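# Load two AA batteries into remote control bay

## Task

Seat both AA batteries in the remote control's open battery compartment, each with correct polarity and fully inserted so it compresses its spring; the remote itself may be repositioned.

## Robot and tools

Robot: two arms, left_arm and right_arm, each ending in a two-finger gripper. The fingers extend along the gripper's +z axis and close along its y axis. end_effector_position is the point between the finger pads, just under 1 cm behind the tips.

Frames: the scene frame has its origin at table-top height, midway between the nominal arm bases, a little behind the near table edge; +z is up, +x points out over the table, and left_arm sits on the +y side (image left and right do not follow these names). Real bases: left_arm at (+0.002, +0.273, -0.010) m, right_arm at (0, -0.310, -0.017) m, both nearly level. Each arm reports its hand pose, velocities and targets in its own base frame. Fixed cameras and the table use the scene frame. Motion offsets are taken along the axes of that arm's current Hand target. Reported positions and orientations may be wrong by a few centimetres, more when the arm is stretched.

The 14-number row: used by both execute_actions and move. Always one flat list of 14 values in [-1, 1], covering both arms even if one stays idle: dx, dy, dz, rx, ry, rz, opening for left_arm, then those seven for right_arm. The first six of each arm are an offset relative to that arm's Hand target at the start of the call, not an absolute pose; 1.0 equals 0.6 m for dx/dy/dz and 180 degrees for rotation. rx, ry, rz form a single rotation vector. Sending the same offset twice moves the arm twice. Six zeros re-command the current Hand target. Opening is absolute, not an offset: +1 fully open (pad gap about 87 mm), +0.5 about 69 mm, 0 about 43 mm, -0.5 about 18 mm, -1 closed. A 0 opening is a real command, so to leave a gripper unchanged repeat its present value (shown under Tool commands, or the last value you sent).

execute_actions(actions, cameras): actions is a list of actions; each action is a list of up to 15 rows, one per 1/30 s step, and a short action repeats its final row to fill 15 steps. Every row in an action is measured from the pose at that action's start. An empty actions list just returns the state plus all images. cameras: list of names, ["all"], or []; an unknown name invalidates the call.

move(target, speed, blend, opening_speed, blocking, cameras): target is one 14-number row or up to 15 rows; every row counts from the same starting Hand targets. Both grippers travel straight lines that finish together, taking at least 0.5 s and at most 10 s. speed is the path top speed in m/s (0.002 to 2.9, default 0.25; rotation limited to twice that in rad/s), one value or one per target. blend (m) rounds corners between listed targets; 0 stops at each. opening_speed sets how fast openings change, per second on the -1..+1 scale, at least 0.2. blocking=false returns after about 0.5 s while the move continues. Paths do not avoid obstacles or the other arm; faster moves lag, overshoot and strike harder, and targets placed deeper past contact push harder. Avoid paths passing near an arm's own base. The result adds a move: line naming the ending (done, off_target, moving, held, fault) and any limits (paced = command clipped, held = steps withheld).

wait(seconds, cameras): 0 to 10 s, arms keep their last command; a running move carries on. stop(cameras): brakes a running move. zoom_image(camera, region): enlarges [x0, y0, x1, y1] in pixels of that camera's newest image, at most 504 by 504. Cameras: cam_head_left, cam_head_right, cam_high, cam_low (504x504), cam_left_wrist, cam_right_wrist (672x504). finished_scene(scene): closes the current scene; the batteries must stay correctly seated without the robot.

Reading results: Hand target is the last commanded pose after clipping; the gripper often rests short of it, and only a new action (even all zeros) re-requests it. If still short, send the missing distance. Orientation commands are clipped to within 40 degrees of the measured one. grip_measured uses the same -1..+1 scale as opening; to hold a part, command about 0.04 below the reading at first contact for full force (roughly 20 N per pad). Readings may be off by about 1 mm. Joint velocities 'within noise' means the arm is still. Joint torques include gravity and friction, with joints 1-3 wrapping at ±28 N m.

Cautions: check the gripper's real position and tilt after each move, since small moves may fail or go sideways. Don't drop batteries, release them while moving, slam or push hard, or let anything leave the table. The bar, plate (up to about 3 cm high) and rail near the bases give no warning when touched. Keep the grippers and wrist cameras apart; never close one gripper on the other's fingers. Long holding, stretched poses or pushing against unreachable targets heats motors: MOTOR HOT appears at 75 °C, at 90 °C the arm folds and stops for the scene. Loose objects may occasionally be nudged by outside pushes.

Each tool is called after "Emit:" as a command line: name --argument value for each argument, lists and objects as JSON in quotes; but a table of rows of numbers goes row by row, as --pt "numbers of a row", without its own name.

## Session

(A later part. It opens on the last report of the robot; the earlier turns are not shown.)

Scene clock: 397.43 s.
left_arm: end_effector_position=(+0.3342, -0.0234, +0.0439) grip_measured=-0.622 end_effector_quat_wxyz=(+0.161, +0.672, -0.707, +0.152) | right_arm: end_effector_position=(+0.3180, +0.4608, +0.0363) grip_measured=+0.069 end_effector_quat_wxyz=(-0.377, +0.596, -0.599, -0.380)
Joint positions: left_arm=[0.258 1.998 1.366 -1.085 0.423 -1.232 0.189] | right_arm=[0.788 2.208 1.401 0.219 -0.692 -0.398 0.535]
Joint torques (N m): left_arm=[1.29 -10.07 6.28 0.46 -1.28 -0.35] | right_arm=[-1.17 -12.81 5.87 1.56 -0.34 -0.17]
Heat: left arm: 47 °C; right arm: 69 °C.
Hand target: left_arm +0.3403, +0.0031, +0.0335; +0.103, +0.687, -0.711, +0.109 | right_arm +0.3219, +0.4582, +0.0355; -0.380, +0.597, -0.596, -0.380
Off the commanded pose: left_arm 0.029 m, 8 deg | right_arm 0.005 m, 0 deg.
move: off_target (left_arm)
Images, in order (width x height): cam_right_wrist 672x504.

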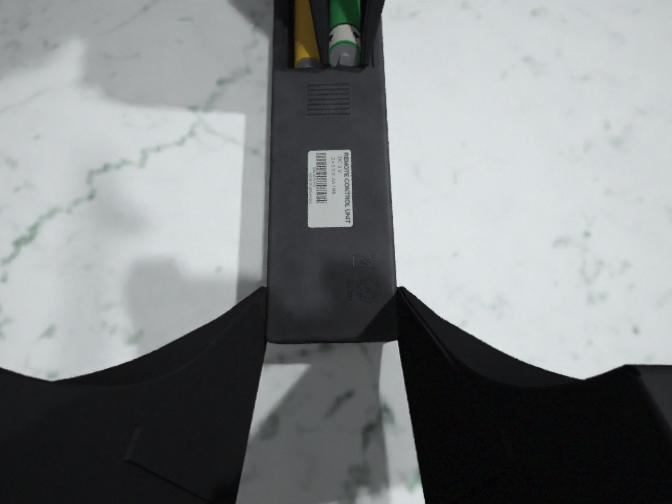

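Emit:
move --pt "0.0020 0.0 -0.0114 0 0 0 -0.80 0 0 0 0 0 0 -0.05" --speed 0.05

Emit:
execute_actions --actions '[[[0,0,0,0,0,0,-0.72,0,0,0,0,0,0,-0.05],[0,0,0,0,0,0,-0.70,0,0,0,0,0,0,-0.05],[0,0,0,0,0,0,-0.68,0,0,0,0,0,0,-0.05],[0,0,0,0,0,0,-0.66,0,0,0,0,0,0,-0.05],[0,0,0,0,0,0,-0.64,0,0,0,0,0,0,-0.05],[0,0,0,0,0,0,-0.62,0,0,0,0,0,0,-0.05],[0,0,0,0,0,0,-0.60,0,0,0,0,0,0,-0.05],[0,0,0,0,0,0,-0.58,0,0,0,0,0,0,-0.05],[0,0,0,0,0,0,-0.56,0,0,0,0,0,0,-0.05],[0,0,0,0,0,0,-0.54,0,0,0,0,0,0,-0.05],[0,0,0,0,0,0,-0.52,0,0,0,0,0,0,-0.05],[0,0,0,0,0,0,-0.5,0,0,0,0,0,0,-0.05]]]' --cameras '["cam_left_wrist", "cam_right_wrist"]'

Emit:
zoom_image --camera "cam_left_wrist" --region '[250, 180, 410, 340]'

Emit:
zoom_image --camera "cam_right_wrist" --region '[270, 0, 390, 90]'

Scene clock: 399.43 s.
left_arm: end_effector_position=(+0.3343, -0.0230, +0.0442) grip_measured=-0.622 end_effector_quat_wxyz=(+0.159, +0.672, -0.707, +0.151) | right_arm: end_effector_position=(+0.3180, +0.4610, +0.0366) grip_measured=+0.069 end_effector_quat_wxyz=(-0.377, +0.596, -0.598, -0.380)
Joint positions: left_arm=[0.258 1.996 1.366 -1.085 0.42 -1.232 0.189] | right_arm=[0.788 2.208 1.401 0.22 -0.693 -0.398 0.535]
Joint torques (N m): left_arm=[1.48 -10.69 7.79 0.24 -1.27 -0.3] | right_arm=[-1.17 -12.81 5.87 1.55 -0.33 -0.17]
Heat: left arm: 47 °C; right arm: 69 °C.
Hand target: left_arm +0.3402, +0.0040, +0.0403; +0.103, +0.687, -0.711, +0.110 | right_arm +0.3219, +0.4582, +0.0355; -0.380, +0.597, -0.596, -0.380
Off the commanded pose: left_arm 0.028 m, 8 deg | right_arm 0.005 m, 0 deg.
move: off_target (left_arm)

Scene clock: 400.13 s.
left_arm: end_effector_position=(+0.3319, -0.0202, +0.0437) grip_measured=-0.501 end_effector_quat_wxyz=(+0.157, +0.677, -0.706, +0.140) | right_arm: end_effector_position=(+0.3179, +0.4609, +0.0365) grip_measured=+0.069 end_effector_quat_wxyz=(-0.377, +0.596, -0.598, -0.380)
Joint positions: left_arm=[0.258 1.991 1.366 -1.094 0.398 -1.241 0.25] | right_arm=[0.788 2.208 1.401 0.219 -0.694 -0.398 0.535]
Joint torques (N m): left_arm=[1.39 -10.3 7.57 0.33 -1.05 -0.21] | right_arm=[-1.18 -12.81 5.87 1.55 -0.33 -0.17]
Heat: left arm: 47 °C; right arm: 69 °C.
Hand target: left_arm +0.3402, +0.0040, +0.0403; +0.103, +0.687, -0.711, +0.110 | right_arm +0.3219, +0.4582, +0.0355; -0.380, +0.597, -0.596, -0.380
Off the commanded pose: left_arm 0.026 m, 7 deg | right_arm 0.005 m, 0 deg.
Step readings (end_effector_position of left_arm | right_arm):
0: (+0.3343, -0.0230, +0.0442) | (+0.3180, +0.4610, +0.0366)
1: (+0.3343, -0.0230, +0.0442) | (+0.3180, +0.4610, +0.0366)
2: (+0.3343, -0.0230, +0.0442) | (+0.3180, +0.4610, +0.0366)
4: (+0.3343, -0.0230, +0.0442) | (+0.3180, +0.4610, +0.0366)
8: (+0.3336, -0.0224, +0.0437) | (+0.3179, +0.4610, +0.0366)
15: (+0.3318, -0.0203, +0.0437) | (+0.3179, +0.4609, +0.0365)
Images, in order (width x height): cam_left_wrist 672x504, cam_right_wrist 672x504.

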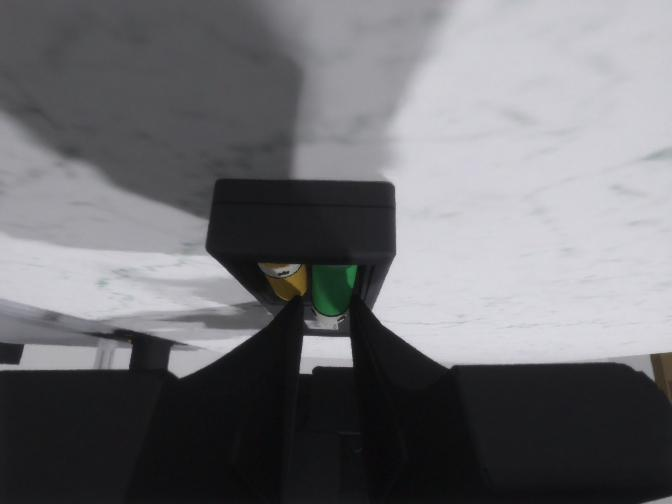

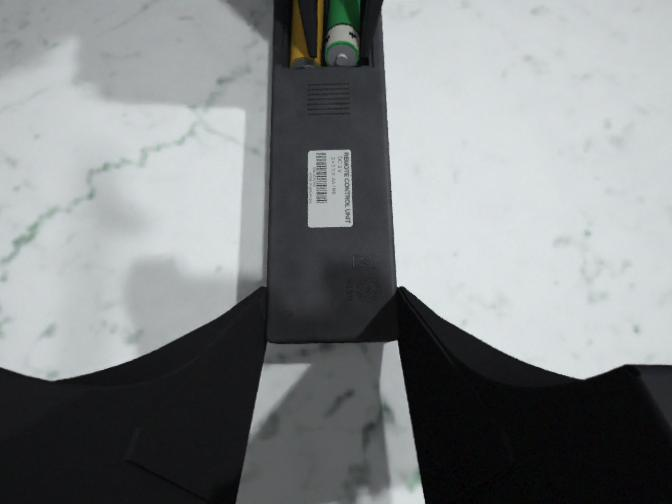

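Scaled by 3.150.

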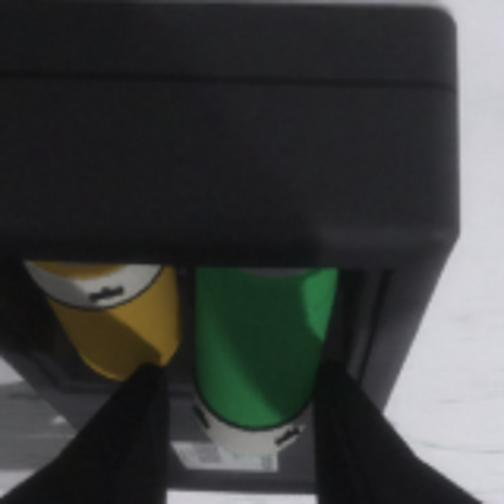

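Scaled by 4.200.

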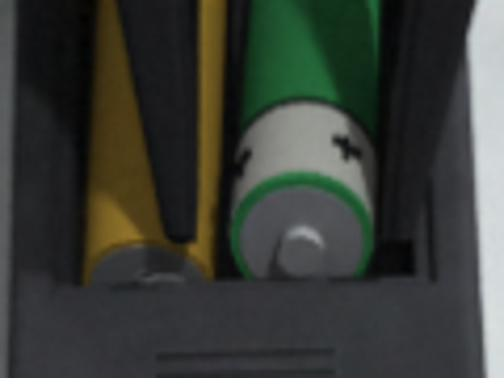

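Emit:
move --pt "0.0100 -0.0100 -0.0450 0 0 0 -0.4 -0.0020 0 0.0040 0 0 0 -0.05" --pt "0.0180 -0.0100 -0.0800 0 0 0 -0.4 -0.0035 0 0.0075 0 0 0 -0.05" --speed '[0.06, 0.1]' --blend '[0.01, 0]' --cameras '["cam_left_wrist", "cam_right_wrist"]'

Emit:
zoom_image --camera "cam_left_wrist" --region '[230, 150, 390, 310]'

Emit:
zoom_image --camera "cam_right_wrist" --region '[270, 0, 390, 90]'

Scene clock: 403.70 s.
left_arm: end_effector_position=(+0.3398, -0.0006, +0.0738) grip_measured=-0.400 end_effector_quat_wxyz=(+0.130, +0.684, -0.711, +0.105) | right_arm: end_effector_position=(+0.3195, +0.4591, +0.0357) grip_measured=+0.069 end_effector_quat_wxyz=(-0.376, +0.595, -0.601, -0.379)
Joint positions: left_arm=[0.269 1.981 1.515 -1.238 0.309 -1.242 0.3] | right_arm=[0.784 2.208 1.401 0.215 -0.692 -0.398 0.535]
Joint torques (N m): left_arm=[0.75 -11.82 9.06 -0.07 -0.09 -0.18] | right_arm=[-0.24 -11.74 7.28 1.56 -0.28 -0.1]
Heat: left arm: 48 °C; right arm: 70 °C.
Hand target: left_arm +0.3457, +0.0078, +0.0895; +0.103, +0.687, -0.711, +0.110 | right_arm +0.3218, +0.4632, +0.0355; -0.380, +0.597, -0.596, -0.380
Off the commanded pose: left_arm 0.019 m, 3 deg | right_arm 0.005 m, 1 deg.
move: off_target (left_arm)
Images, in order (width x height): cam_left_wrist 672x504, cam_right_wrist 672x504.

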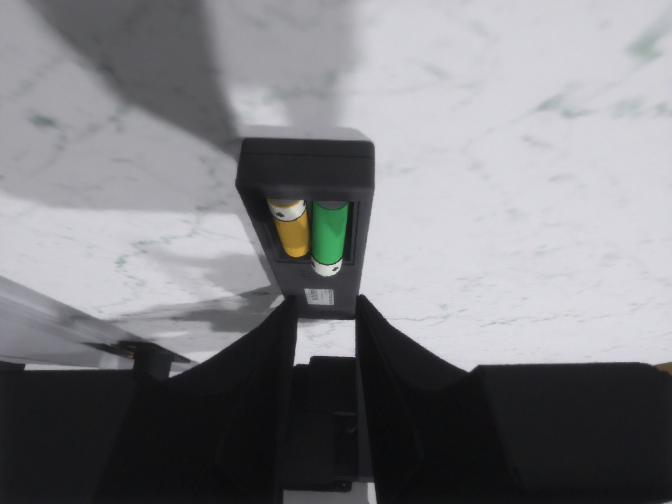

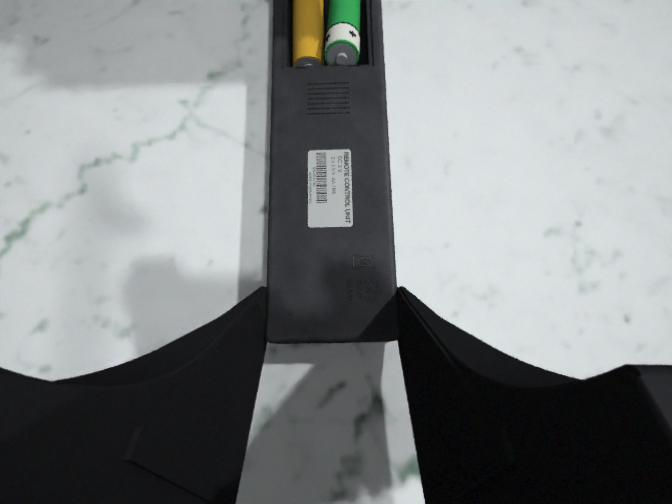

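Scaled by 3.150.

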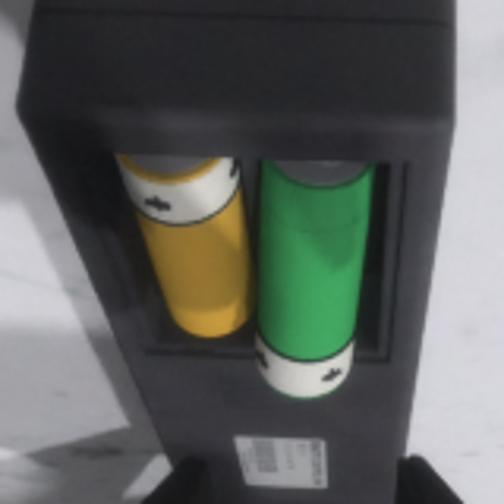

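Scaled by 4.200.

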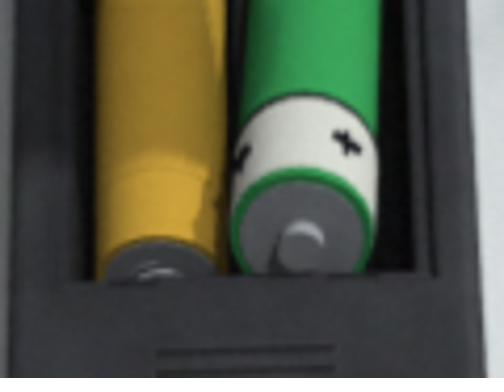

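Emit:
move --pt "0.0487 0.033 0.0313 0 0 0 -0.98 0 0 0 0 0 0 -0.05" --pt "0.0383 0.0185 0.0597 0 0 0 -0.98 0 0 0 0 0 0 -0.05" --pt "0.028 0.019 0.093 0 0 0 -0.98 0 0 0 0 0 0 -0.05" --speed '[0.12, 0.06, 0.04]' --blend '[0.003, 0, 0]' --cameras '["cam_left_wrist", "cam_right_wrist"]'

Emit:
zoom_image --camera "cam_left_wrist" --region '[250, 180, 410, 340]'

Emit:
zoom_image --camera "cam_right_wrist" --region '[270, 0, 390, 90]'

Scene clock: 409.87 s.
left_arm: end_effector_position=(+0.3279, -0.0279, +0.0458) grip_measured=-0.980 end_effector_quat_wxyz=(+0.116, +0.682, -0.714, +0.109) | right_arm: end_effector_position=(+0.3202, +0.4587, +0.0352) grip_measured=+0.069 end_effector_quat_wxyz=(-0.377, +0.594, -0.602, -0.377)
Joint positions: left_arm=[0.197 1.915 1.315 -1.052 0.308 -1.316 0.01] | right_arm=[0.784 2.208 1.401 0.213 -0.687 -0.398 0.535]
Joint torques (N m): left_arm=[0.13 -7.51 5.71 0.46 -0.1 -0.25] | right_arm=[-0.25 -11.75 7.28 1.57 -0.33 -0.1]
Heat: left arm: 49 °C; right arm: 70 °C.
Hand target: left_arm +0.3338, -0.0244, +0.0409; +0.103, +0.687, -0.711, +0.109 | right_arm +0.3218, +0.4632, +0.0355; -0.380, +0.597, -0.596, -0.380
Off the commanded pose: left_arm 0.008 m, 2 deg | right_arm 0.005 m, 1 deg.
move: done
Images, in order (width x height): cam_left_wrist 672x504, cam_right_wrist 672x504.

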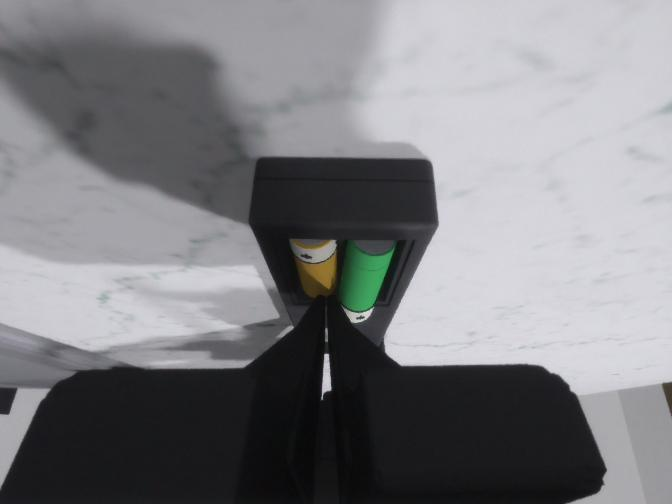

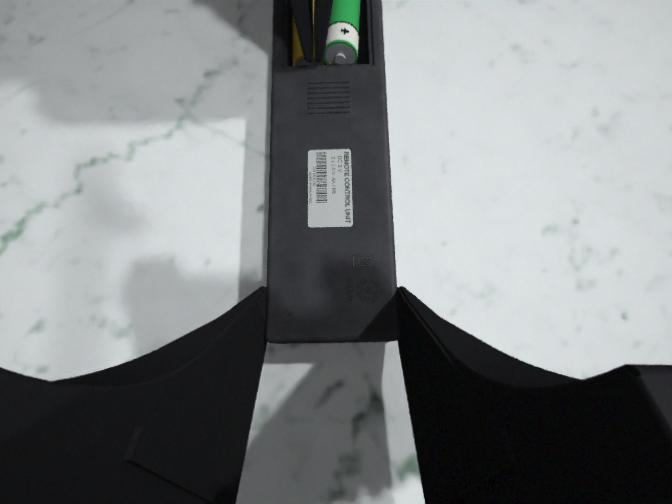

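Scaled by 3.150.

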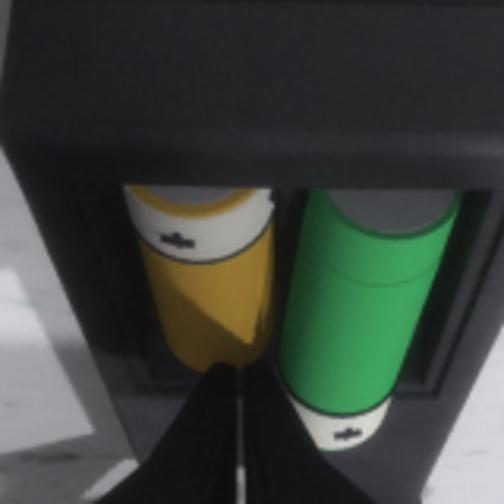

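Scaled by 4.200.

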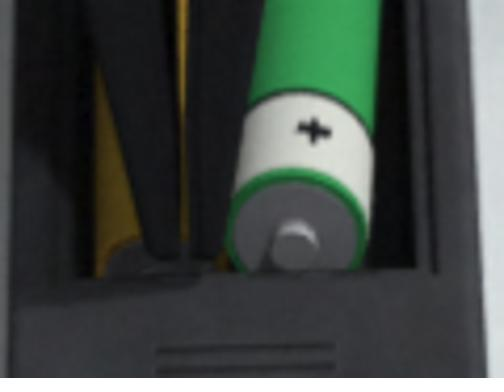

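Emit:
move --target '[0.0010, -0.0270, -0.0070, 0, 0, 0, -0.98, 0, 0, 0, 0, 0, 0, -0.05]' --speed 0.05 --cameras '["cam_left_wrist", "cam_right_wrist"]'

Emit:
zoom_image --camera "cam_left_wrist" --region '[250, 180, 410, 340]'

Emit:
zoom_image --camera "cam_right_wrist" --region '[270, 0, 390, 90]'

Scene clock: 411.30 s.
left_arm: end_effector_position=(+0.3312, -0.0285, +0.0456) grip_measured=-0.980 end_effector_quat_wxyz=(+0.129, +0.682, -0.713, +0.100) | right_arm: end_effector_position=(+0.3218, +0.4578, +0.0349) grip_measured=+0.069 end_effector_quat_wxyz=(-0.377, +0.593, -0.605, -0.375)
Joint positions: left_arm=[0.194 1.955 1.366 -1.096 0.308 -1.316 0.01] | right_arm=[0.782 2.208 1.401 0.213 -0.682 -0.396 0.535]
Joint torques (N m): left_arm=[-0.25 -7.24 9.13 0.41 -0.05 -0.35] | right_arm=[-0.09 -11.77 7.27 1.58 -0.38 -0.12]
Heat: left arm: 49 °C; right arm: 70 °C.
Hand target: left_arm +0.3499, -0.0243, +0.0453; +0.103, +0.687, -0.711, +0.109 | right_arm +0.3218, +0.4632, +0.0354; -0.380, +0.597, -0.596, -0.380
Off the commanded pose: left_arm 0.019 m, 3 deg | right_arm 0.005 m, 1 deg.
move: off_target (left_arm)
Images, in order (width x height): cam_left_wrist 672x504, cam_right_wrist 672x504.

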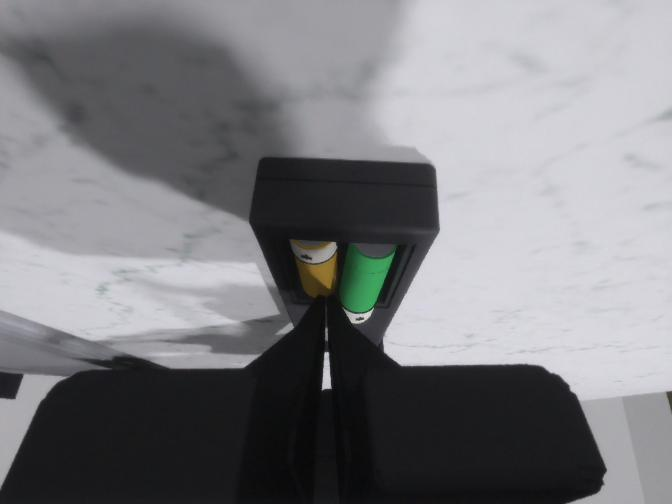

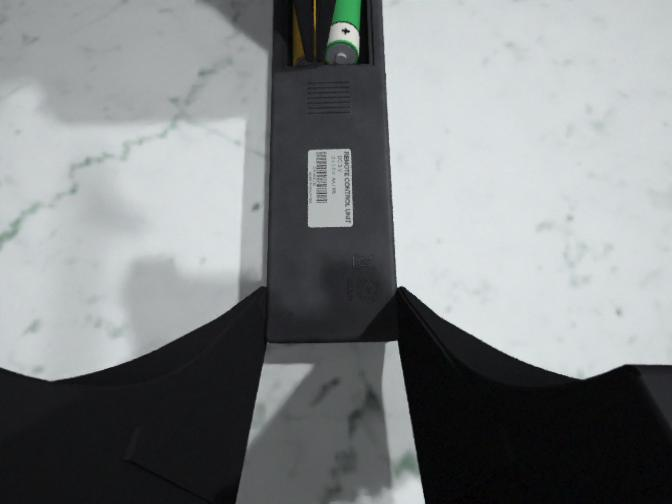

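Scaled by 3.150.

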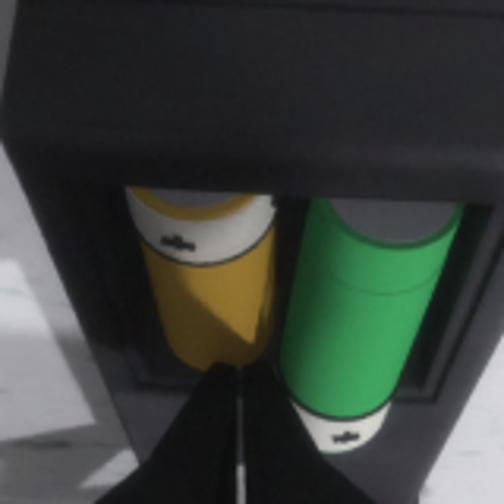

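Scaled by 4.200.

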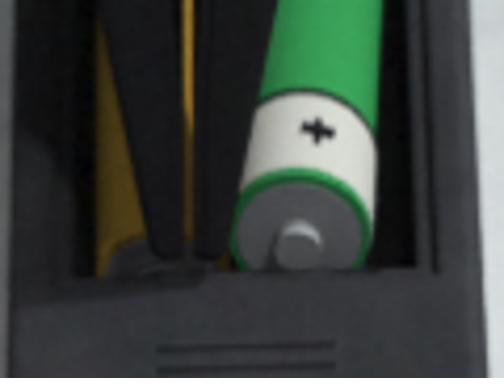

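Emit:
move --pt "0.0160 0.0150 -0.0600 0 0 0 -0.98 0 0 0 0 0 0 -0.05" --pt "0.0200 0.0300 -0.0600 0 0.02 0 -0.3 0 0 0 0 0 0 -0.05" --pt "0.0100 0.0158 -0.0200 0 0.02 0 -0.3 0 0 0 0 0 0 -0.05" --speed '[0.08, 0.1, 0.06]' --blend '[0.004, 0, 0]' --opening_speed 1.0 --cameras '["cam_left_wrist", "cam_right_wrist"]'

Emit:
zoom_image --camera "cam_left_wrist" --region '[250, 180, 410, 340]'

Emit:
zoom_image --camera "cam_right_wrist" --region '[270, 0, 420, 90]'

Scene clock: 417.80 s.
left_arm: end_effector_position=(+0.3395, -0.0246, +0.0597) grip_measured=-0.300 end_effector_quat_wxyz=(+0.124, +0.685, -0.707, +0.126) | right_arm: end_effector_position=(+0.3218, +0.4579, +0.0350) grip_measured=+0.069 end_effector_quat_wxyz=(-0.378, +0.593, -0.605, -0.375)
Joint positions: left_arm=[0.218 1.94 1.392 -1.106 0.347 -1.307 0.35] | right_arm=[0.782 2.208 1.401 0.214 -0.682 -0.396 0.535]
Joint torques (N m): left_arm=[-0.02 -8.24 5.79 0.28 0.21 -0.1] | right_arm=[-0.1 -11.77 7.27 1.58 -0.38 -0.12]
Heat: left arm: 48 °C; right arm: 70 °C.
Hand target: left_arm +0.3403, -0.0262, +0.0584; +0.125, +0.683, -0.707, +0.131 | right_arm +0.3218, +0.4632, +0.0355; -0.380, +0.597, -0.596, -0.380
Off the commanded pose: left_arm 0.002 m, 1 deg | right_arm 0.005 m, 1 deg.
move: done; target 2's new opening was sent with left_arm's hand 0.013 m and 2 deg from that target
Images, in order (width x height): cam_left_wrist 672x504, cam_right_wrist 672x504.

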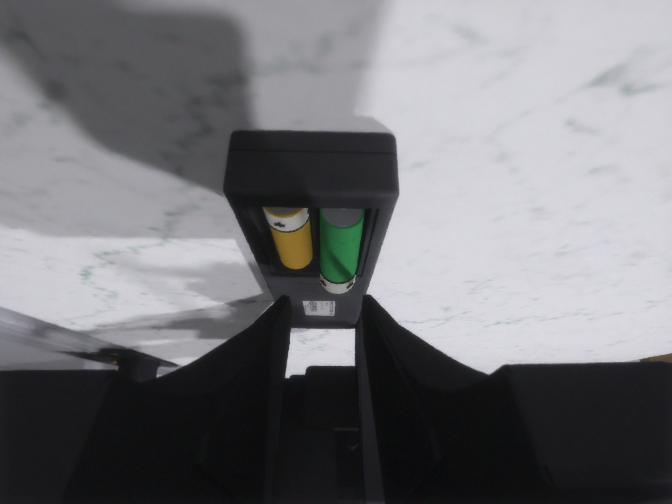

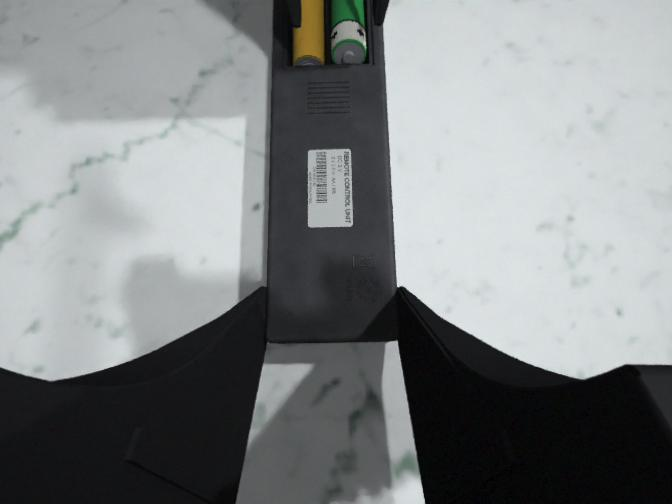

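Scaled by 3.150.

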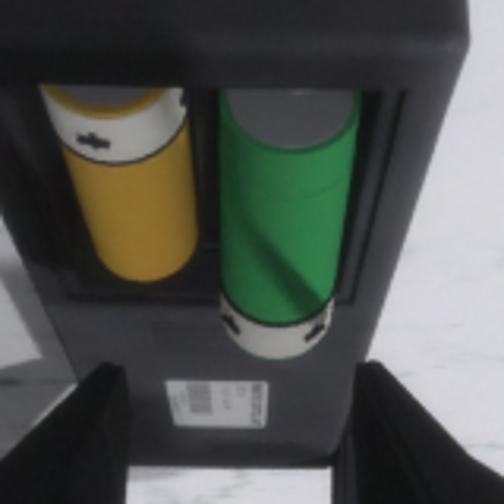

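Scaled by 3.360.

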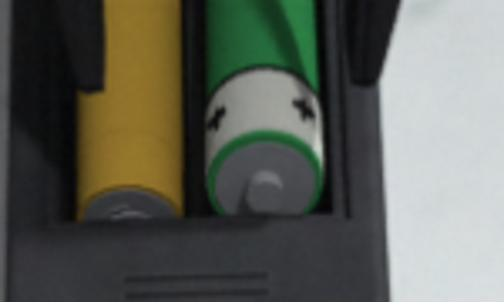

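Emit:
move --pt "0.0153 -0.0077 -0.0208 0 -0.014 0 -0.98 0 0 0 0 0 0 -0.05" --pt "0.0075 -0.0075 0 0 -0.028 0 -0.98 0 0 0 0 0 0 -0.05" --speed '[0.08, 0.06]' --blend '[0, 0]' --cameras '["cam_left_wrist", "cam_right_wrist"]'

Emit:
zoom_image --camera "cam_left_wrist" --region '[250, 180, 410, 340]'

Emit:
zoom_image --camera "cam_right_wrist" --region '[270, 0, 420, 90]'

Scene clock: 421.03 s.
left_arm: end_effector_position=(+0.3430, -0.0336, +0.0575) grip_measured=-0.979 end_effector_quat_wxyz=(+0.108, +0.684, -0.714, +0.103) | right_arm: end_effector_position=(+0.3218, +0.4579, +0.0350) grip_measured=+0.069 end_effector_quat_wxyz=(-0.378, +0.593, -0.605, -0.375)
Joint positions: left_arm=[0.165 1.94 1.406 -1.102 0.292 -1.352 0.01] | right_arm=[0.782 2.208 1.401 0.214 -0.682 -0.396 0.535]
Joint torques (N m): left_arm=[0.12 -9.94 5.81 0.28 -0.11 -0.25] | right_arm=[-0.1 -11.75 7.25 1.58 -0.38 -0.12]
Heat: left arm: 48 °C; right arm: 70 °C.
Hand target: left_arm +0.3446, -0.0305, +0.0601; +0.094, +0.688, -0.712, +0.101 | right_arm +0.3218, +0.4632, +0.0355; -0.380, +0.597, -0.596, -0.380
Off the commanded pose: left_arm 0.004 m, 2 deg | right_arm 0.005 m, 1 deg.
move: done
Images, in order (width x height): cam_left_wrist 672x504, cam_right_wrist 672x504.

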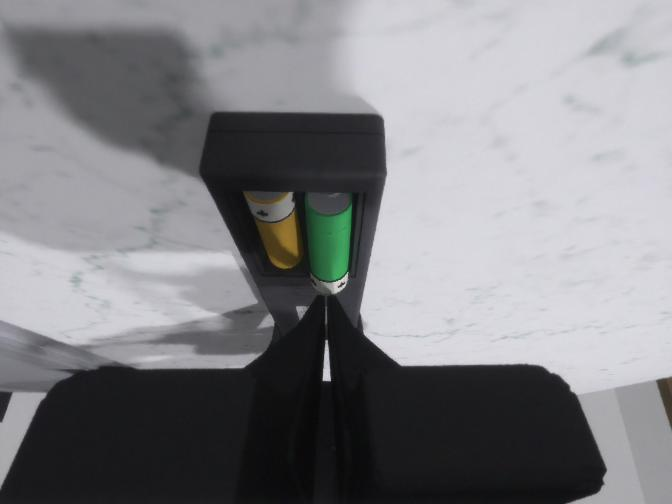

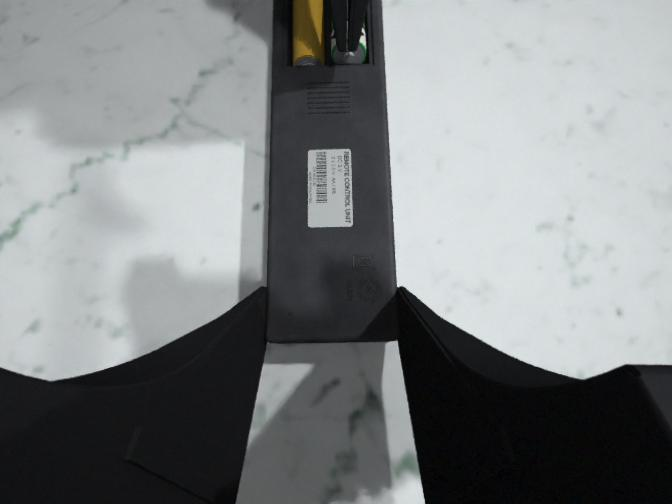

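Scaled by 3.150.

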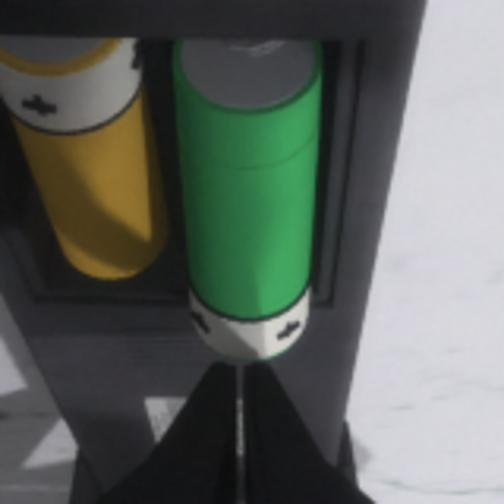

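Scaled by 3.360.

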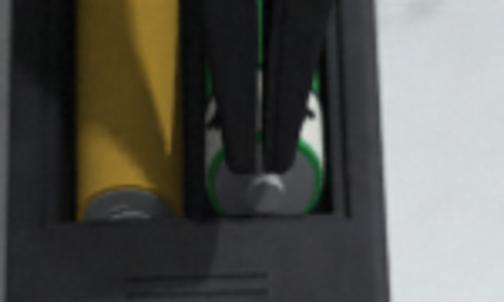

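Emit:
move --pt "-0.0050 0 -0.0010 0 0 0 -0.98 0 0 0 0 0 0 -0.05" --pt "-0.0140 0 0.0307 0 0 0 -0.98 0 0 0 0 0 0 -0.05" --speed '[0.05, 0.04]' --cameras '["cam_left_wrist", "cam_right_wrist"]'

Emit:
zoom_image --camera "cam_left_wrist" --region '[250, 180, 410, 340]'

Emit:
zoom_image --camera "cam_right_wrist" --region '[270, 0, 420, 90]'

Scene clock: 424.30 s.
left_arm: end_effector_position=(+0.3443, -0.0340, +0.0539) grip_measured=-0.980 end_effector_quat_wxyz=(+0.109, +0.685, -0.711, +0.114) | right_arm: end_effector_position=(+0.3218, +0.4579, +0.0350) grip_measured=+0.069 end_effector_quat_wxyz=(-0.378, +0.593, -0.605, -0.375)
Joint positions: left_arm=[0.173 1.94 1.385 -1.071 0.313 -1.353 0.01] | right_arm=[0.782 2.208 1.401 0.214 -0.682 -0.396 0.535]
Joint torques (N m): left_arm=[0.09 -7.64 3.67 0.66 -0.37 -0.12] | right_arm=[-0.1 -11.77 7.27 1.58 -0.38 -0.12]
Heat: left arm: 48 °C; right arm: 70 °C.
Hand target: left_arm +0.3450, -0.0275, +0.0401; +0.094, +0.688, -0.712, +0.101 | right_arm +0.3218, +0.4632, +0.0355; -0.380, +0.597, -0.596, -0.380
Off the commanded pose: left_arm 0.015 m, 2 deg | right_arm 0.005 m, 1 deg.
move: off_target (left_arm)
Images, in order (width x height): cam_left_wrist 672x504, cam_right_wrist 672x504.

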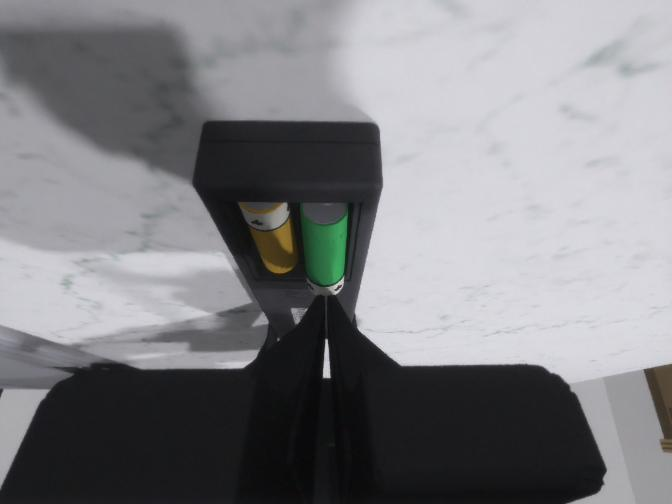

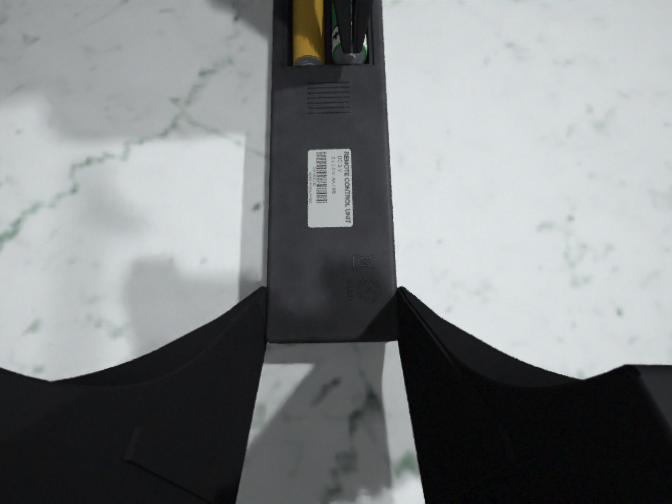

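Scaled by 3.150.

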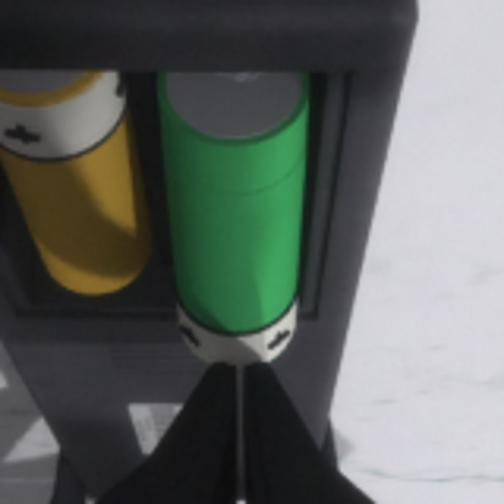

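Scaled by 3.360.

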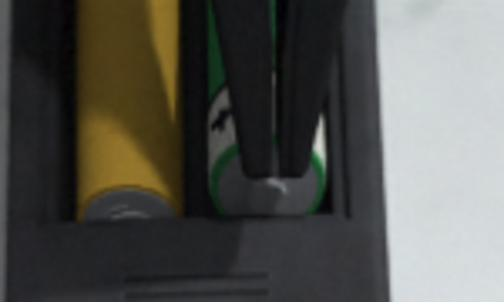

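Emit:
move --target '[-0.0275, 0.0010, -0.0010, 0, 0, 0, -0.98, 0, 0, 0, 0, 0, 0, -0.05]' --speed 0.04 --cameras '["cam_right_wrist"]'

Emit:
zoom_image --camera "cam_right_wrist" --region '[270, 0, 420, 90]'

Scene clock: 425.70 s.
left_arm: end_effector_position=(+0.3441, -0.0290, +0.0538) grip_measured=-0.980 end_effector_quat_wxyz=(+0.116, +0.683, -0.709, +0.127) | right_arm: end_effector_position=(+0.3218, +0.4579, +0.0350) grip_measured=+0.069 end_effector_quat_wxyz=(-0.378, +0.593, -0.605, -0.375)
Joint positions: left_arm=[0.2 1.946 1.38 -1.067 0.341 -1.323 0.01] | right_arm=[0.782 2.208 1.401 0.214 -0.682 -0.396 0.535]
Joint torques (N m): left_arm=[1.35 -6.52 5.04 0.53 -0.71 0.01] | right_arm=[-0.1 -11.77 7.27 1.58 -0.38 -0.12]
Heat: left arm: 48 °C; right arm: 70 °C.
Hand target: left_arm +0.3451, -0.0113, +0.0362; +0.094, +0.688, -0.712, +0.101 | right_arm +0.3218, +0.4632, +0.0355; -0.380, +0.597, -0.596, -0.380
Off the commanded pose: left_arm 0.025 m, 4 deg | right_arm 0.005 m, 1 deg.
move: off_target (left_arm)
Images, in order (width x height): cam_right_wrist 672x504.

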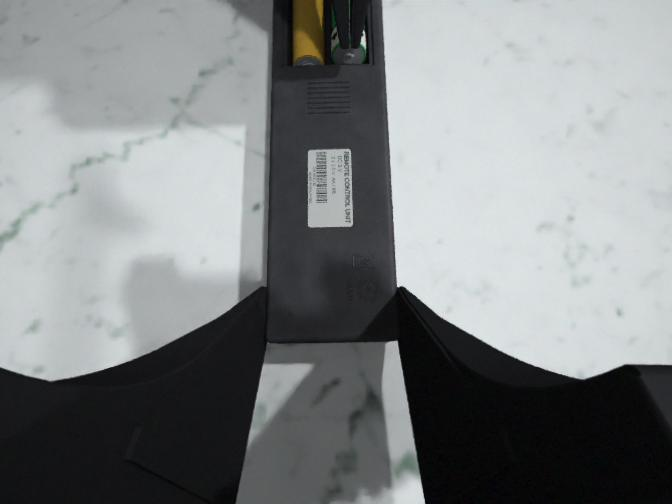

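Scaled by 3.360.

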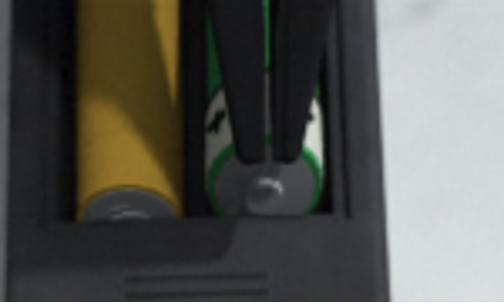

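Emit:
move --target '[-0.0155, 0.0005, 0.0060, 0, 0, 0, -0.98, 0, 0, 0, 0, 0, 0, -0.05]' --speed 0.04 --cameras '["cam_left_wrist", "cam_right_wrist"]'

Emit:
zoom_image --camera "cam_left_wrist" --region '[250, 180, 410, 340]'

Emit:
zoom_image --camera "cam_right_wrist" --region '[270, 0, 420, 90]'

Scene clock: 427.03 s.
left_arm: end_effector_position=(+0.3442, -0.0222, +0.0488) grip_measured=-0.980 end_effector_quat_wxyz=(+0.120, +0.684, -0.708, +0.130) | right_arm: end_effector_position=(+0.3218, +0.4579, +0.0350) grip_measured=+0.069 end_effector_quat_wxyz=(-0.378, +0.593, -0.605, -0.375)
Joint positions: left_arm=[0.223 1.963 1.38 -1.062 0.349 -1.3 0.01] | right_arm=[0.782 2.208 1.401 0.214 -0.682 -0.396 0.535]
Joint torques (N m): left_arm=[1.31 -6.74 4.81 0.55 -0.78 0.04] | right_arm=[-0.1 -11.77 7.27 1.58 -0.38 -0.12]
Heat: left arm: 48 °C; right arm: 70 °C.
Hand target: left_arm +0.3451, -0.0035, +0.0302; +0.094, +0.688, -0.712, +0.101 | right_arm +0.3218, +0.4632, +0.0355; -0.380, +0.597, -0.596, -0.380
Off the commanded pose: left_arm 0.027 m, 5 deg | right_arm 0.005 m, 1 deg.
move: off_target (left_arm)
Images, in order (width x height): cam_left_wrist 672x504, cam_right_wrist 672x504.

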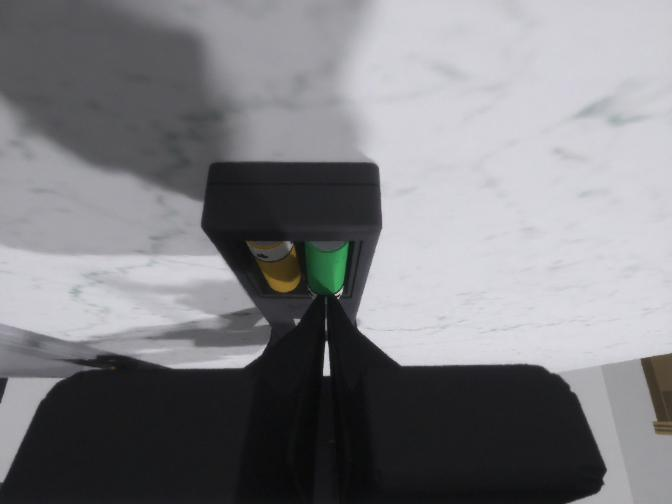

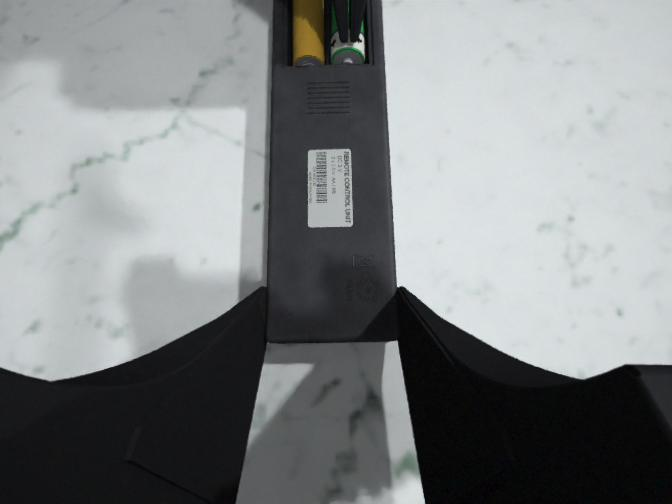

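Scaled by 3.150.

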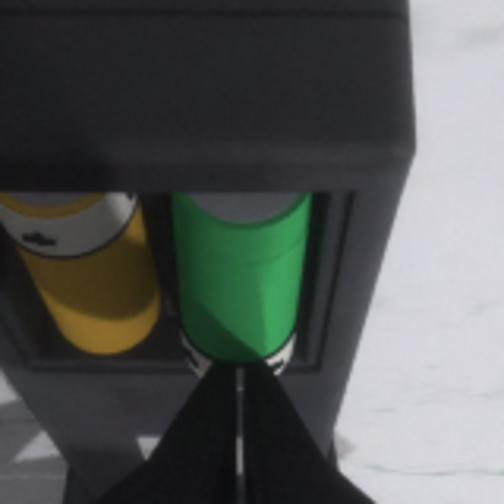

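Scaled by 3.360.

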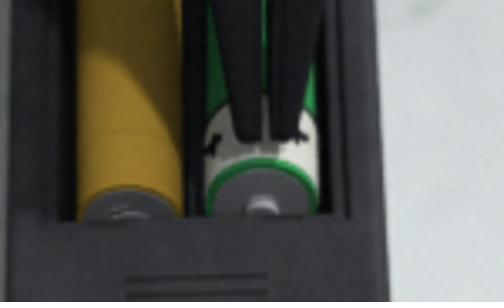

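Emit:
move --pt "0.0365 -0.0015 -0.0675 0 0 0 -0.98 0 0 0 0 0 0 -0.05" --pt "0.0478 -0.0018 -0.0315 0 0 0 -0.98 0 0 0 0 0 0 -0.05" --pt "0.0373 -0.0013 0.0053 0 0 0 -0.98 0 0 0 0 0 0 -0.05" --pt "0.0098 -0.0003 0.0047 0 0 0 -0.98 0 0 0 0 0 0 -0.05" --speed '[0.08, 0.08, 0.04, 0.04]' --blend '[0.004, 0.002, 0, 0]' --cameras '["cam_left_wrist", "cam_right_wrist"]'

Emit:
zoom_image --camera "cam_left_wrist" --region '[250, 180, 410, 340]'

Emit:
zoom_image --camera "cam_right_wrist" --region '[270, 0, 420, 90]'

Scene clock: 430.53 s.
left_arm: end_effector_position=(+0.3442, -0.0278, +0.0491) grip_measured=-0.980 end_effector_quat_wxyz=(+0.117, +0.683, -0.709, +0.129) | right_arm: end_effector_position=(+0.3218, +0.4579, +0.0350) grip_measured=+0.069 end_effector_quat_wxyz=(-0.378, +0.593, -0.605, -0.375)
Joint positions: left_arm=[0.205 1.953 1.369 -1.05 0.345 -1.318 0.01] | right_arm=[0.782 2.208 1.401 0.214 -0.682 -0.396 0.535]
Joint torques (N m): left_arm=[1.47 -6.27 4.79 0.57 -0.73 0.06] | right_arm=[-0.09 -11.77 7.27 1.58 -0.38 -0.12]
Heat: left arm: 48 °C; right arm: 70 °C.
Hand target: left_arm +0.3450, -0.0099, +0.0291; +0.094, +0.688, -0.712, +0.101 | right_arm +0.3218, +0.4632, +0.0355; -0.380, +0.597, -0.596, -0.380
Off the commanded pose: left_arm 0.027 m, 4 deg | right_arm 0.005 m, 1 deg.
move: off_target (left_arm)
Images, in order (width x height): cam_left_wrist 672x504, cam_right_wrist 672x504.

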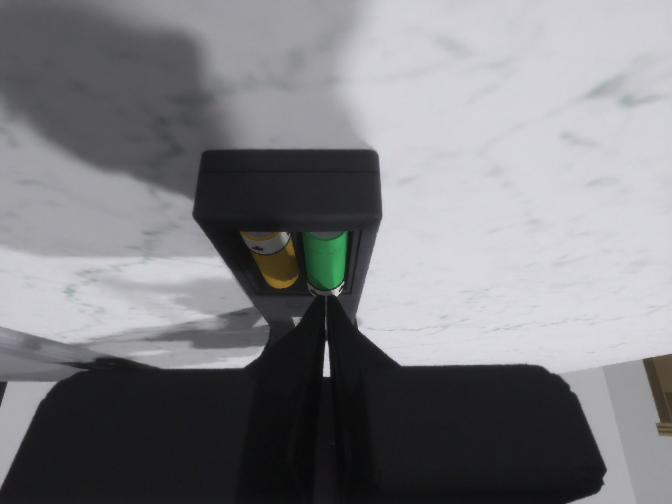

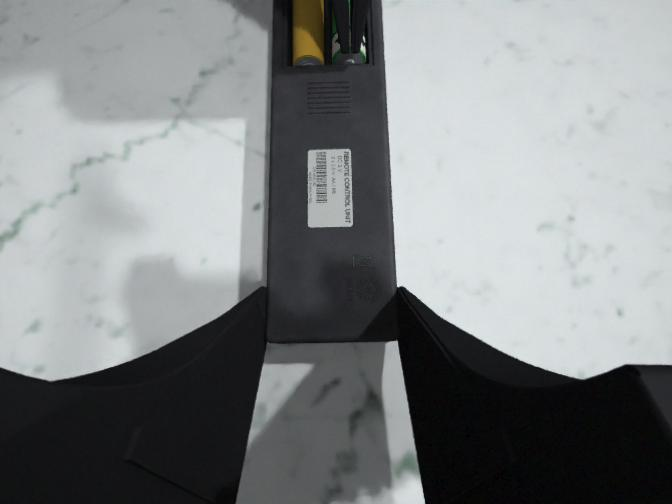

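Scaled by 3.150.

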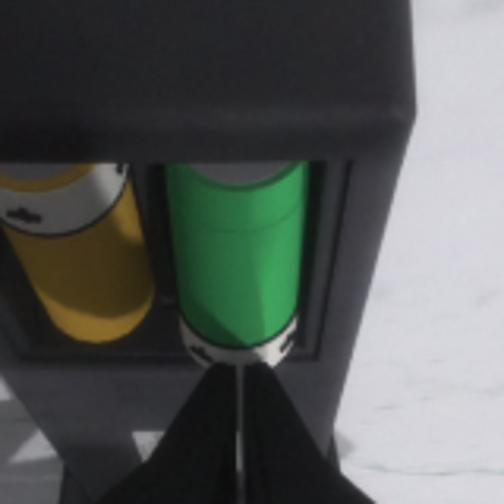

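Scaled by 3.360.

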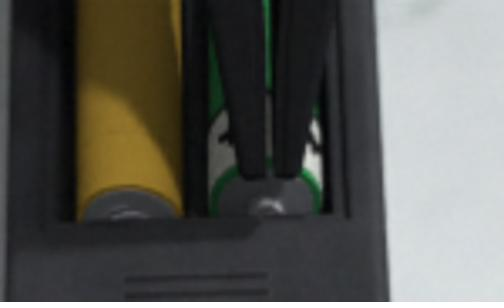

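Emit:
move --target '[-0.0185, 0.0006, 0.0034, 0, 0, 0, -0.98, 0, 0, 0, 0, 0, 0, -0.05]' --speed 0.04 --cameras '["cam_right_wrist"]'

Emit:
zoom_image --camera "cam_right_wrist" --region '[270, 0, 420, 90]'

Scene clock: 431.70 s.
left_arm: end_effector_position=(+0.3441, -0.0251, +0.0484) grip_measured=-0.980 end_effector_quat_wxyz=(+0.127, +0.680, -0.707, +0.143) | right_arm: end_effector_position=(+0.3218, +0.4579, +0.0350) grip_measured=+0.069 end_effector_quat_wxyz=(-0.378, +0.593, -0.605, -0.375)
Joint positions: left_arm=[0.228 1.966 1.369 -1.05 0.379 -1.289 0.01] | right_arm=[0.782 2.208 1.401 0.214 -0.682 -0.396 0.535]
Joint torques (N m): left_arm=[1.87 -5.94 5.2 0.6 -1.09 0.03] | right_arm=[-0.09 -11.75 7.27 1.58 -0.38 -0.12]
Heat: left arm: 48 °C; right arm: 70 °C.
Hand target: left_arm +0.3450, +0.0003, +0.0241; +0.094, +0.688, -0.712, +0.101 | right_arm +0.3218, +0.4632, +0.0355; -0.380, +0.597, -0.596, -0.380
Off the commanded pose: left_arm 0.035 m, 6 deg | right_arm 0.005 m, 1 deg.
move: off_target (left_arm)
Images, in order (width x height): cam_right_wrist 672x504.

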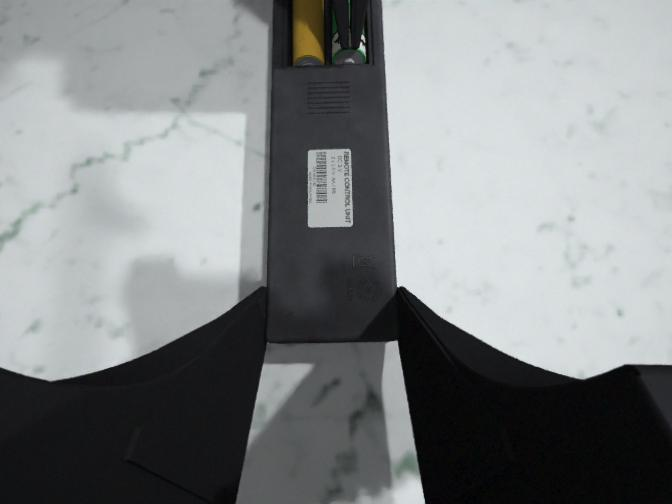

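Scaled by 3.360.

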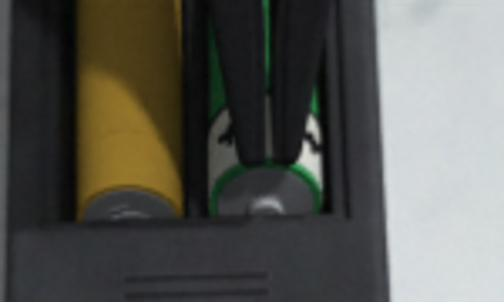

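Emit:
move --pt "0.0418 -0.0018 -0.0745 0 0 0 -0.98 0 0 0 0 0 0 -0.05" --pt "0.0570 -0.0022 -0.0392 0 0 0 -0.98 0 0 0 0 0 0 -0.05" --pt "0.0443 -0.0016 0.0057 0 0 0 -0.98 0 0 0 0 0 0 -0.05" --pt "0.0092 -0.0003 0.0043 0 0 0 -0.98 0 0 0 0 0 0 -0.05" --speed '[0.08, 0.08, 0.04, 0.04]' --blend '[0.004, 0.002, 0, 0]' --cameras '["cam_left_wrist", "cam_right_wrist"]'

Emit:
zoom_image --camera "cam_left_wrist" --region '[250, 180, 410, 340]'

Emit:
zoom_image --camera "cam_right_wrist" --region '[270, 0, 420, 90]'

Scene clock: 435.83 s.
left_arm: end_effector_position=(+0.3447, -0.0269, +0.0477) grip_measured=-0.980 end_effector_quat_wxyz=(+0.121, +0.683, -0.707, +0.139) | right_arm: end_effector_position=(+0.3218, +0.4579, +0.0350) grip_measured=+0.069 end_effector_quat_wxyz=(-0.378, +0.593, -0.605, -0.375)
Joint positions: left_arm=[0.217 1.958 1.362 -1.039 0.366 -1.307 0.01] | right_arm=[0.782 2.208 1.401 0.214 -0.682 -0.396 0.535]
Joint torques (N m): left_arm=[1.22 -5.67 4.92 0.56 -0.95 0.05] | right_arm=[-0.1 -11.77 7.27 1.58 -0.38 -0.12]
Heat: left arm: 47 °C; right arm: 70 °C.
Hand target: left_arm +0.3450, -0.0058, +0.0231; +0.094, +0.688, -0.712, +0.101 | right_arm +0.3218, +0.4632, +0.0355; -0.380, +0.597, -0.596, -0.380
Off the commanded pose: left_arm 0.032 m, 5 deg | right_arm 0.005 m, 1 deg.
move: off_target (left_arm)
Images, in order (width x height): cam_left_wrist 672x504, cam_right_wrist 672x504.

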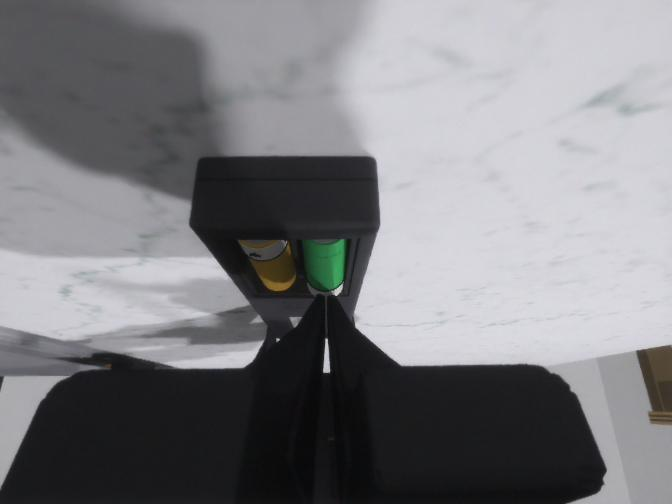

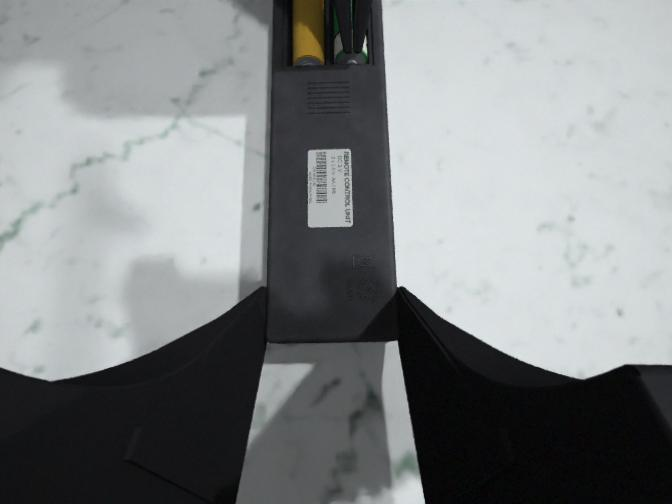

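Scaled by 3.150.

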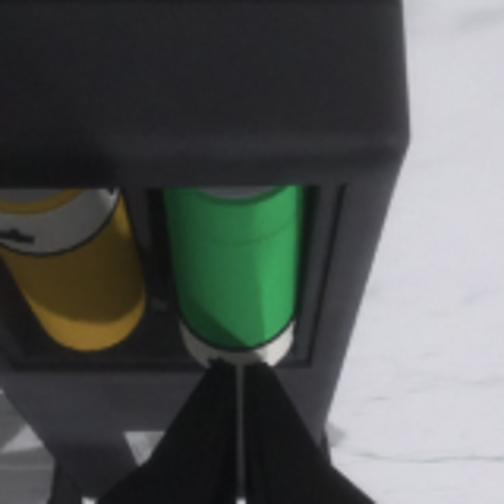

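Scaled by 3.360.

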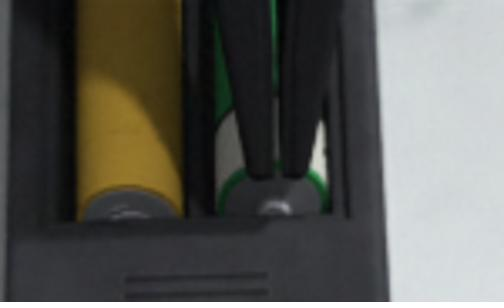

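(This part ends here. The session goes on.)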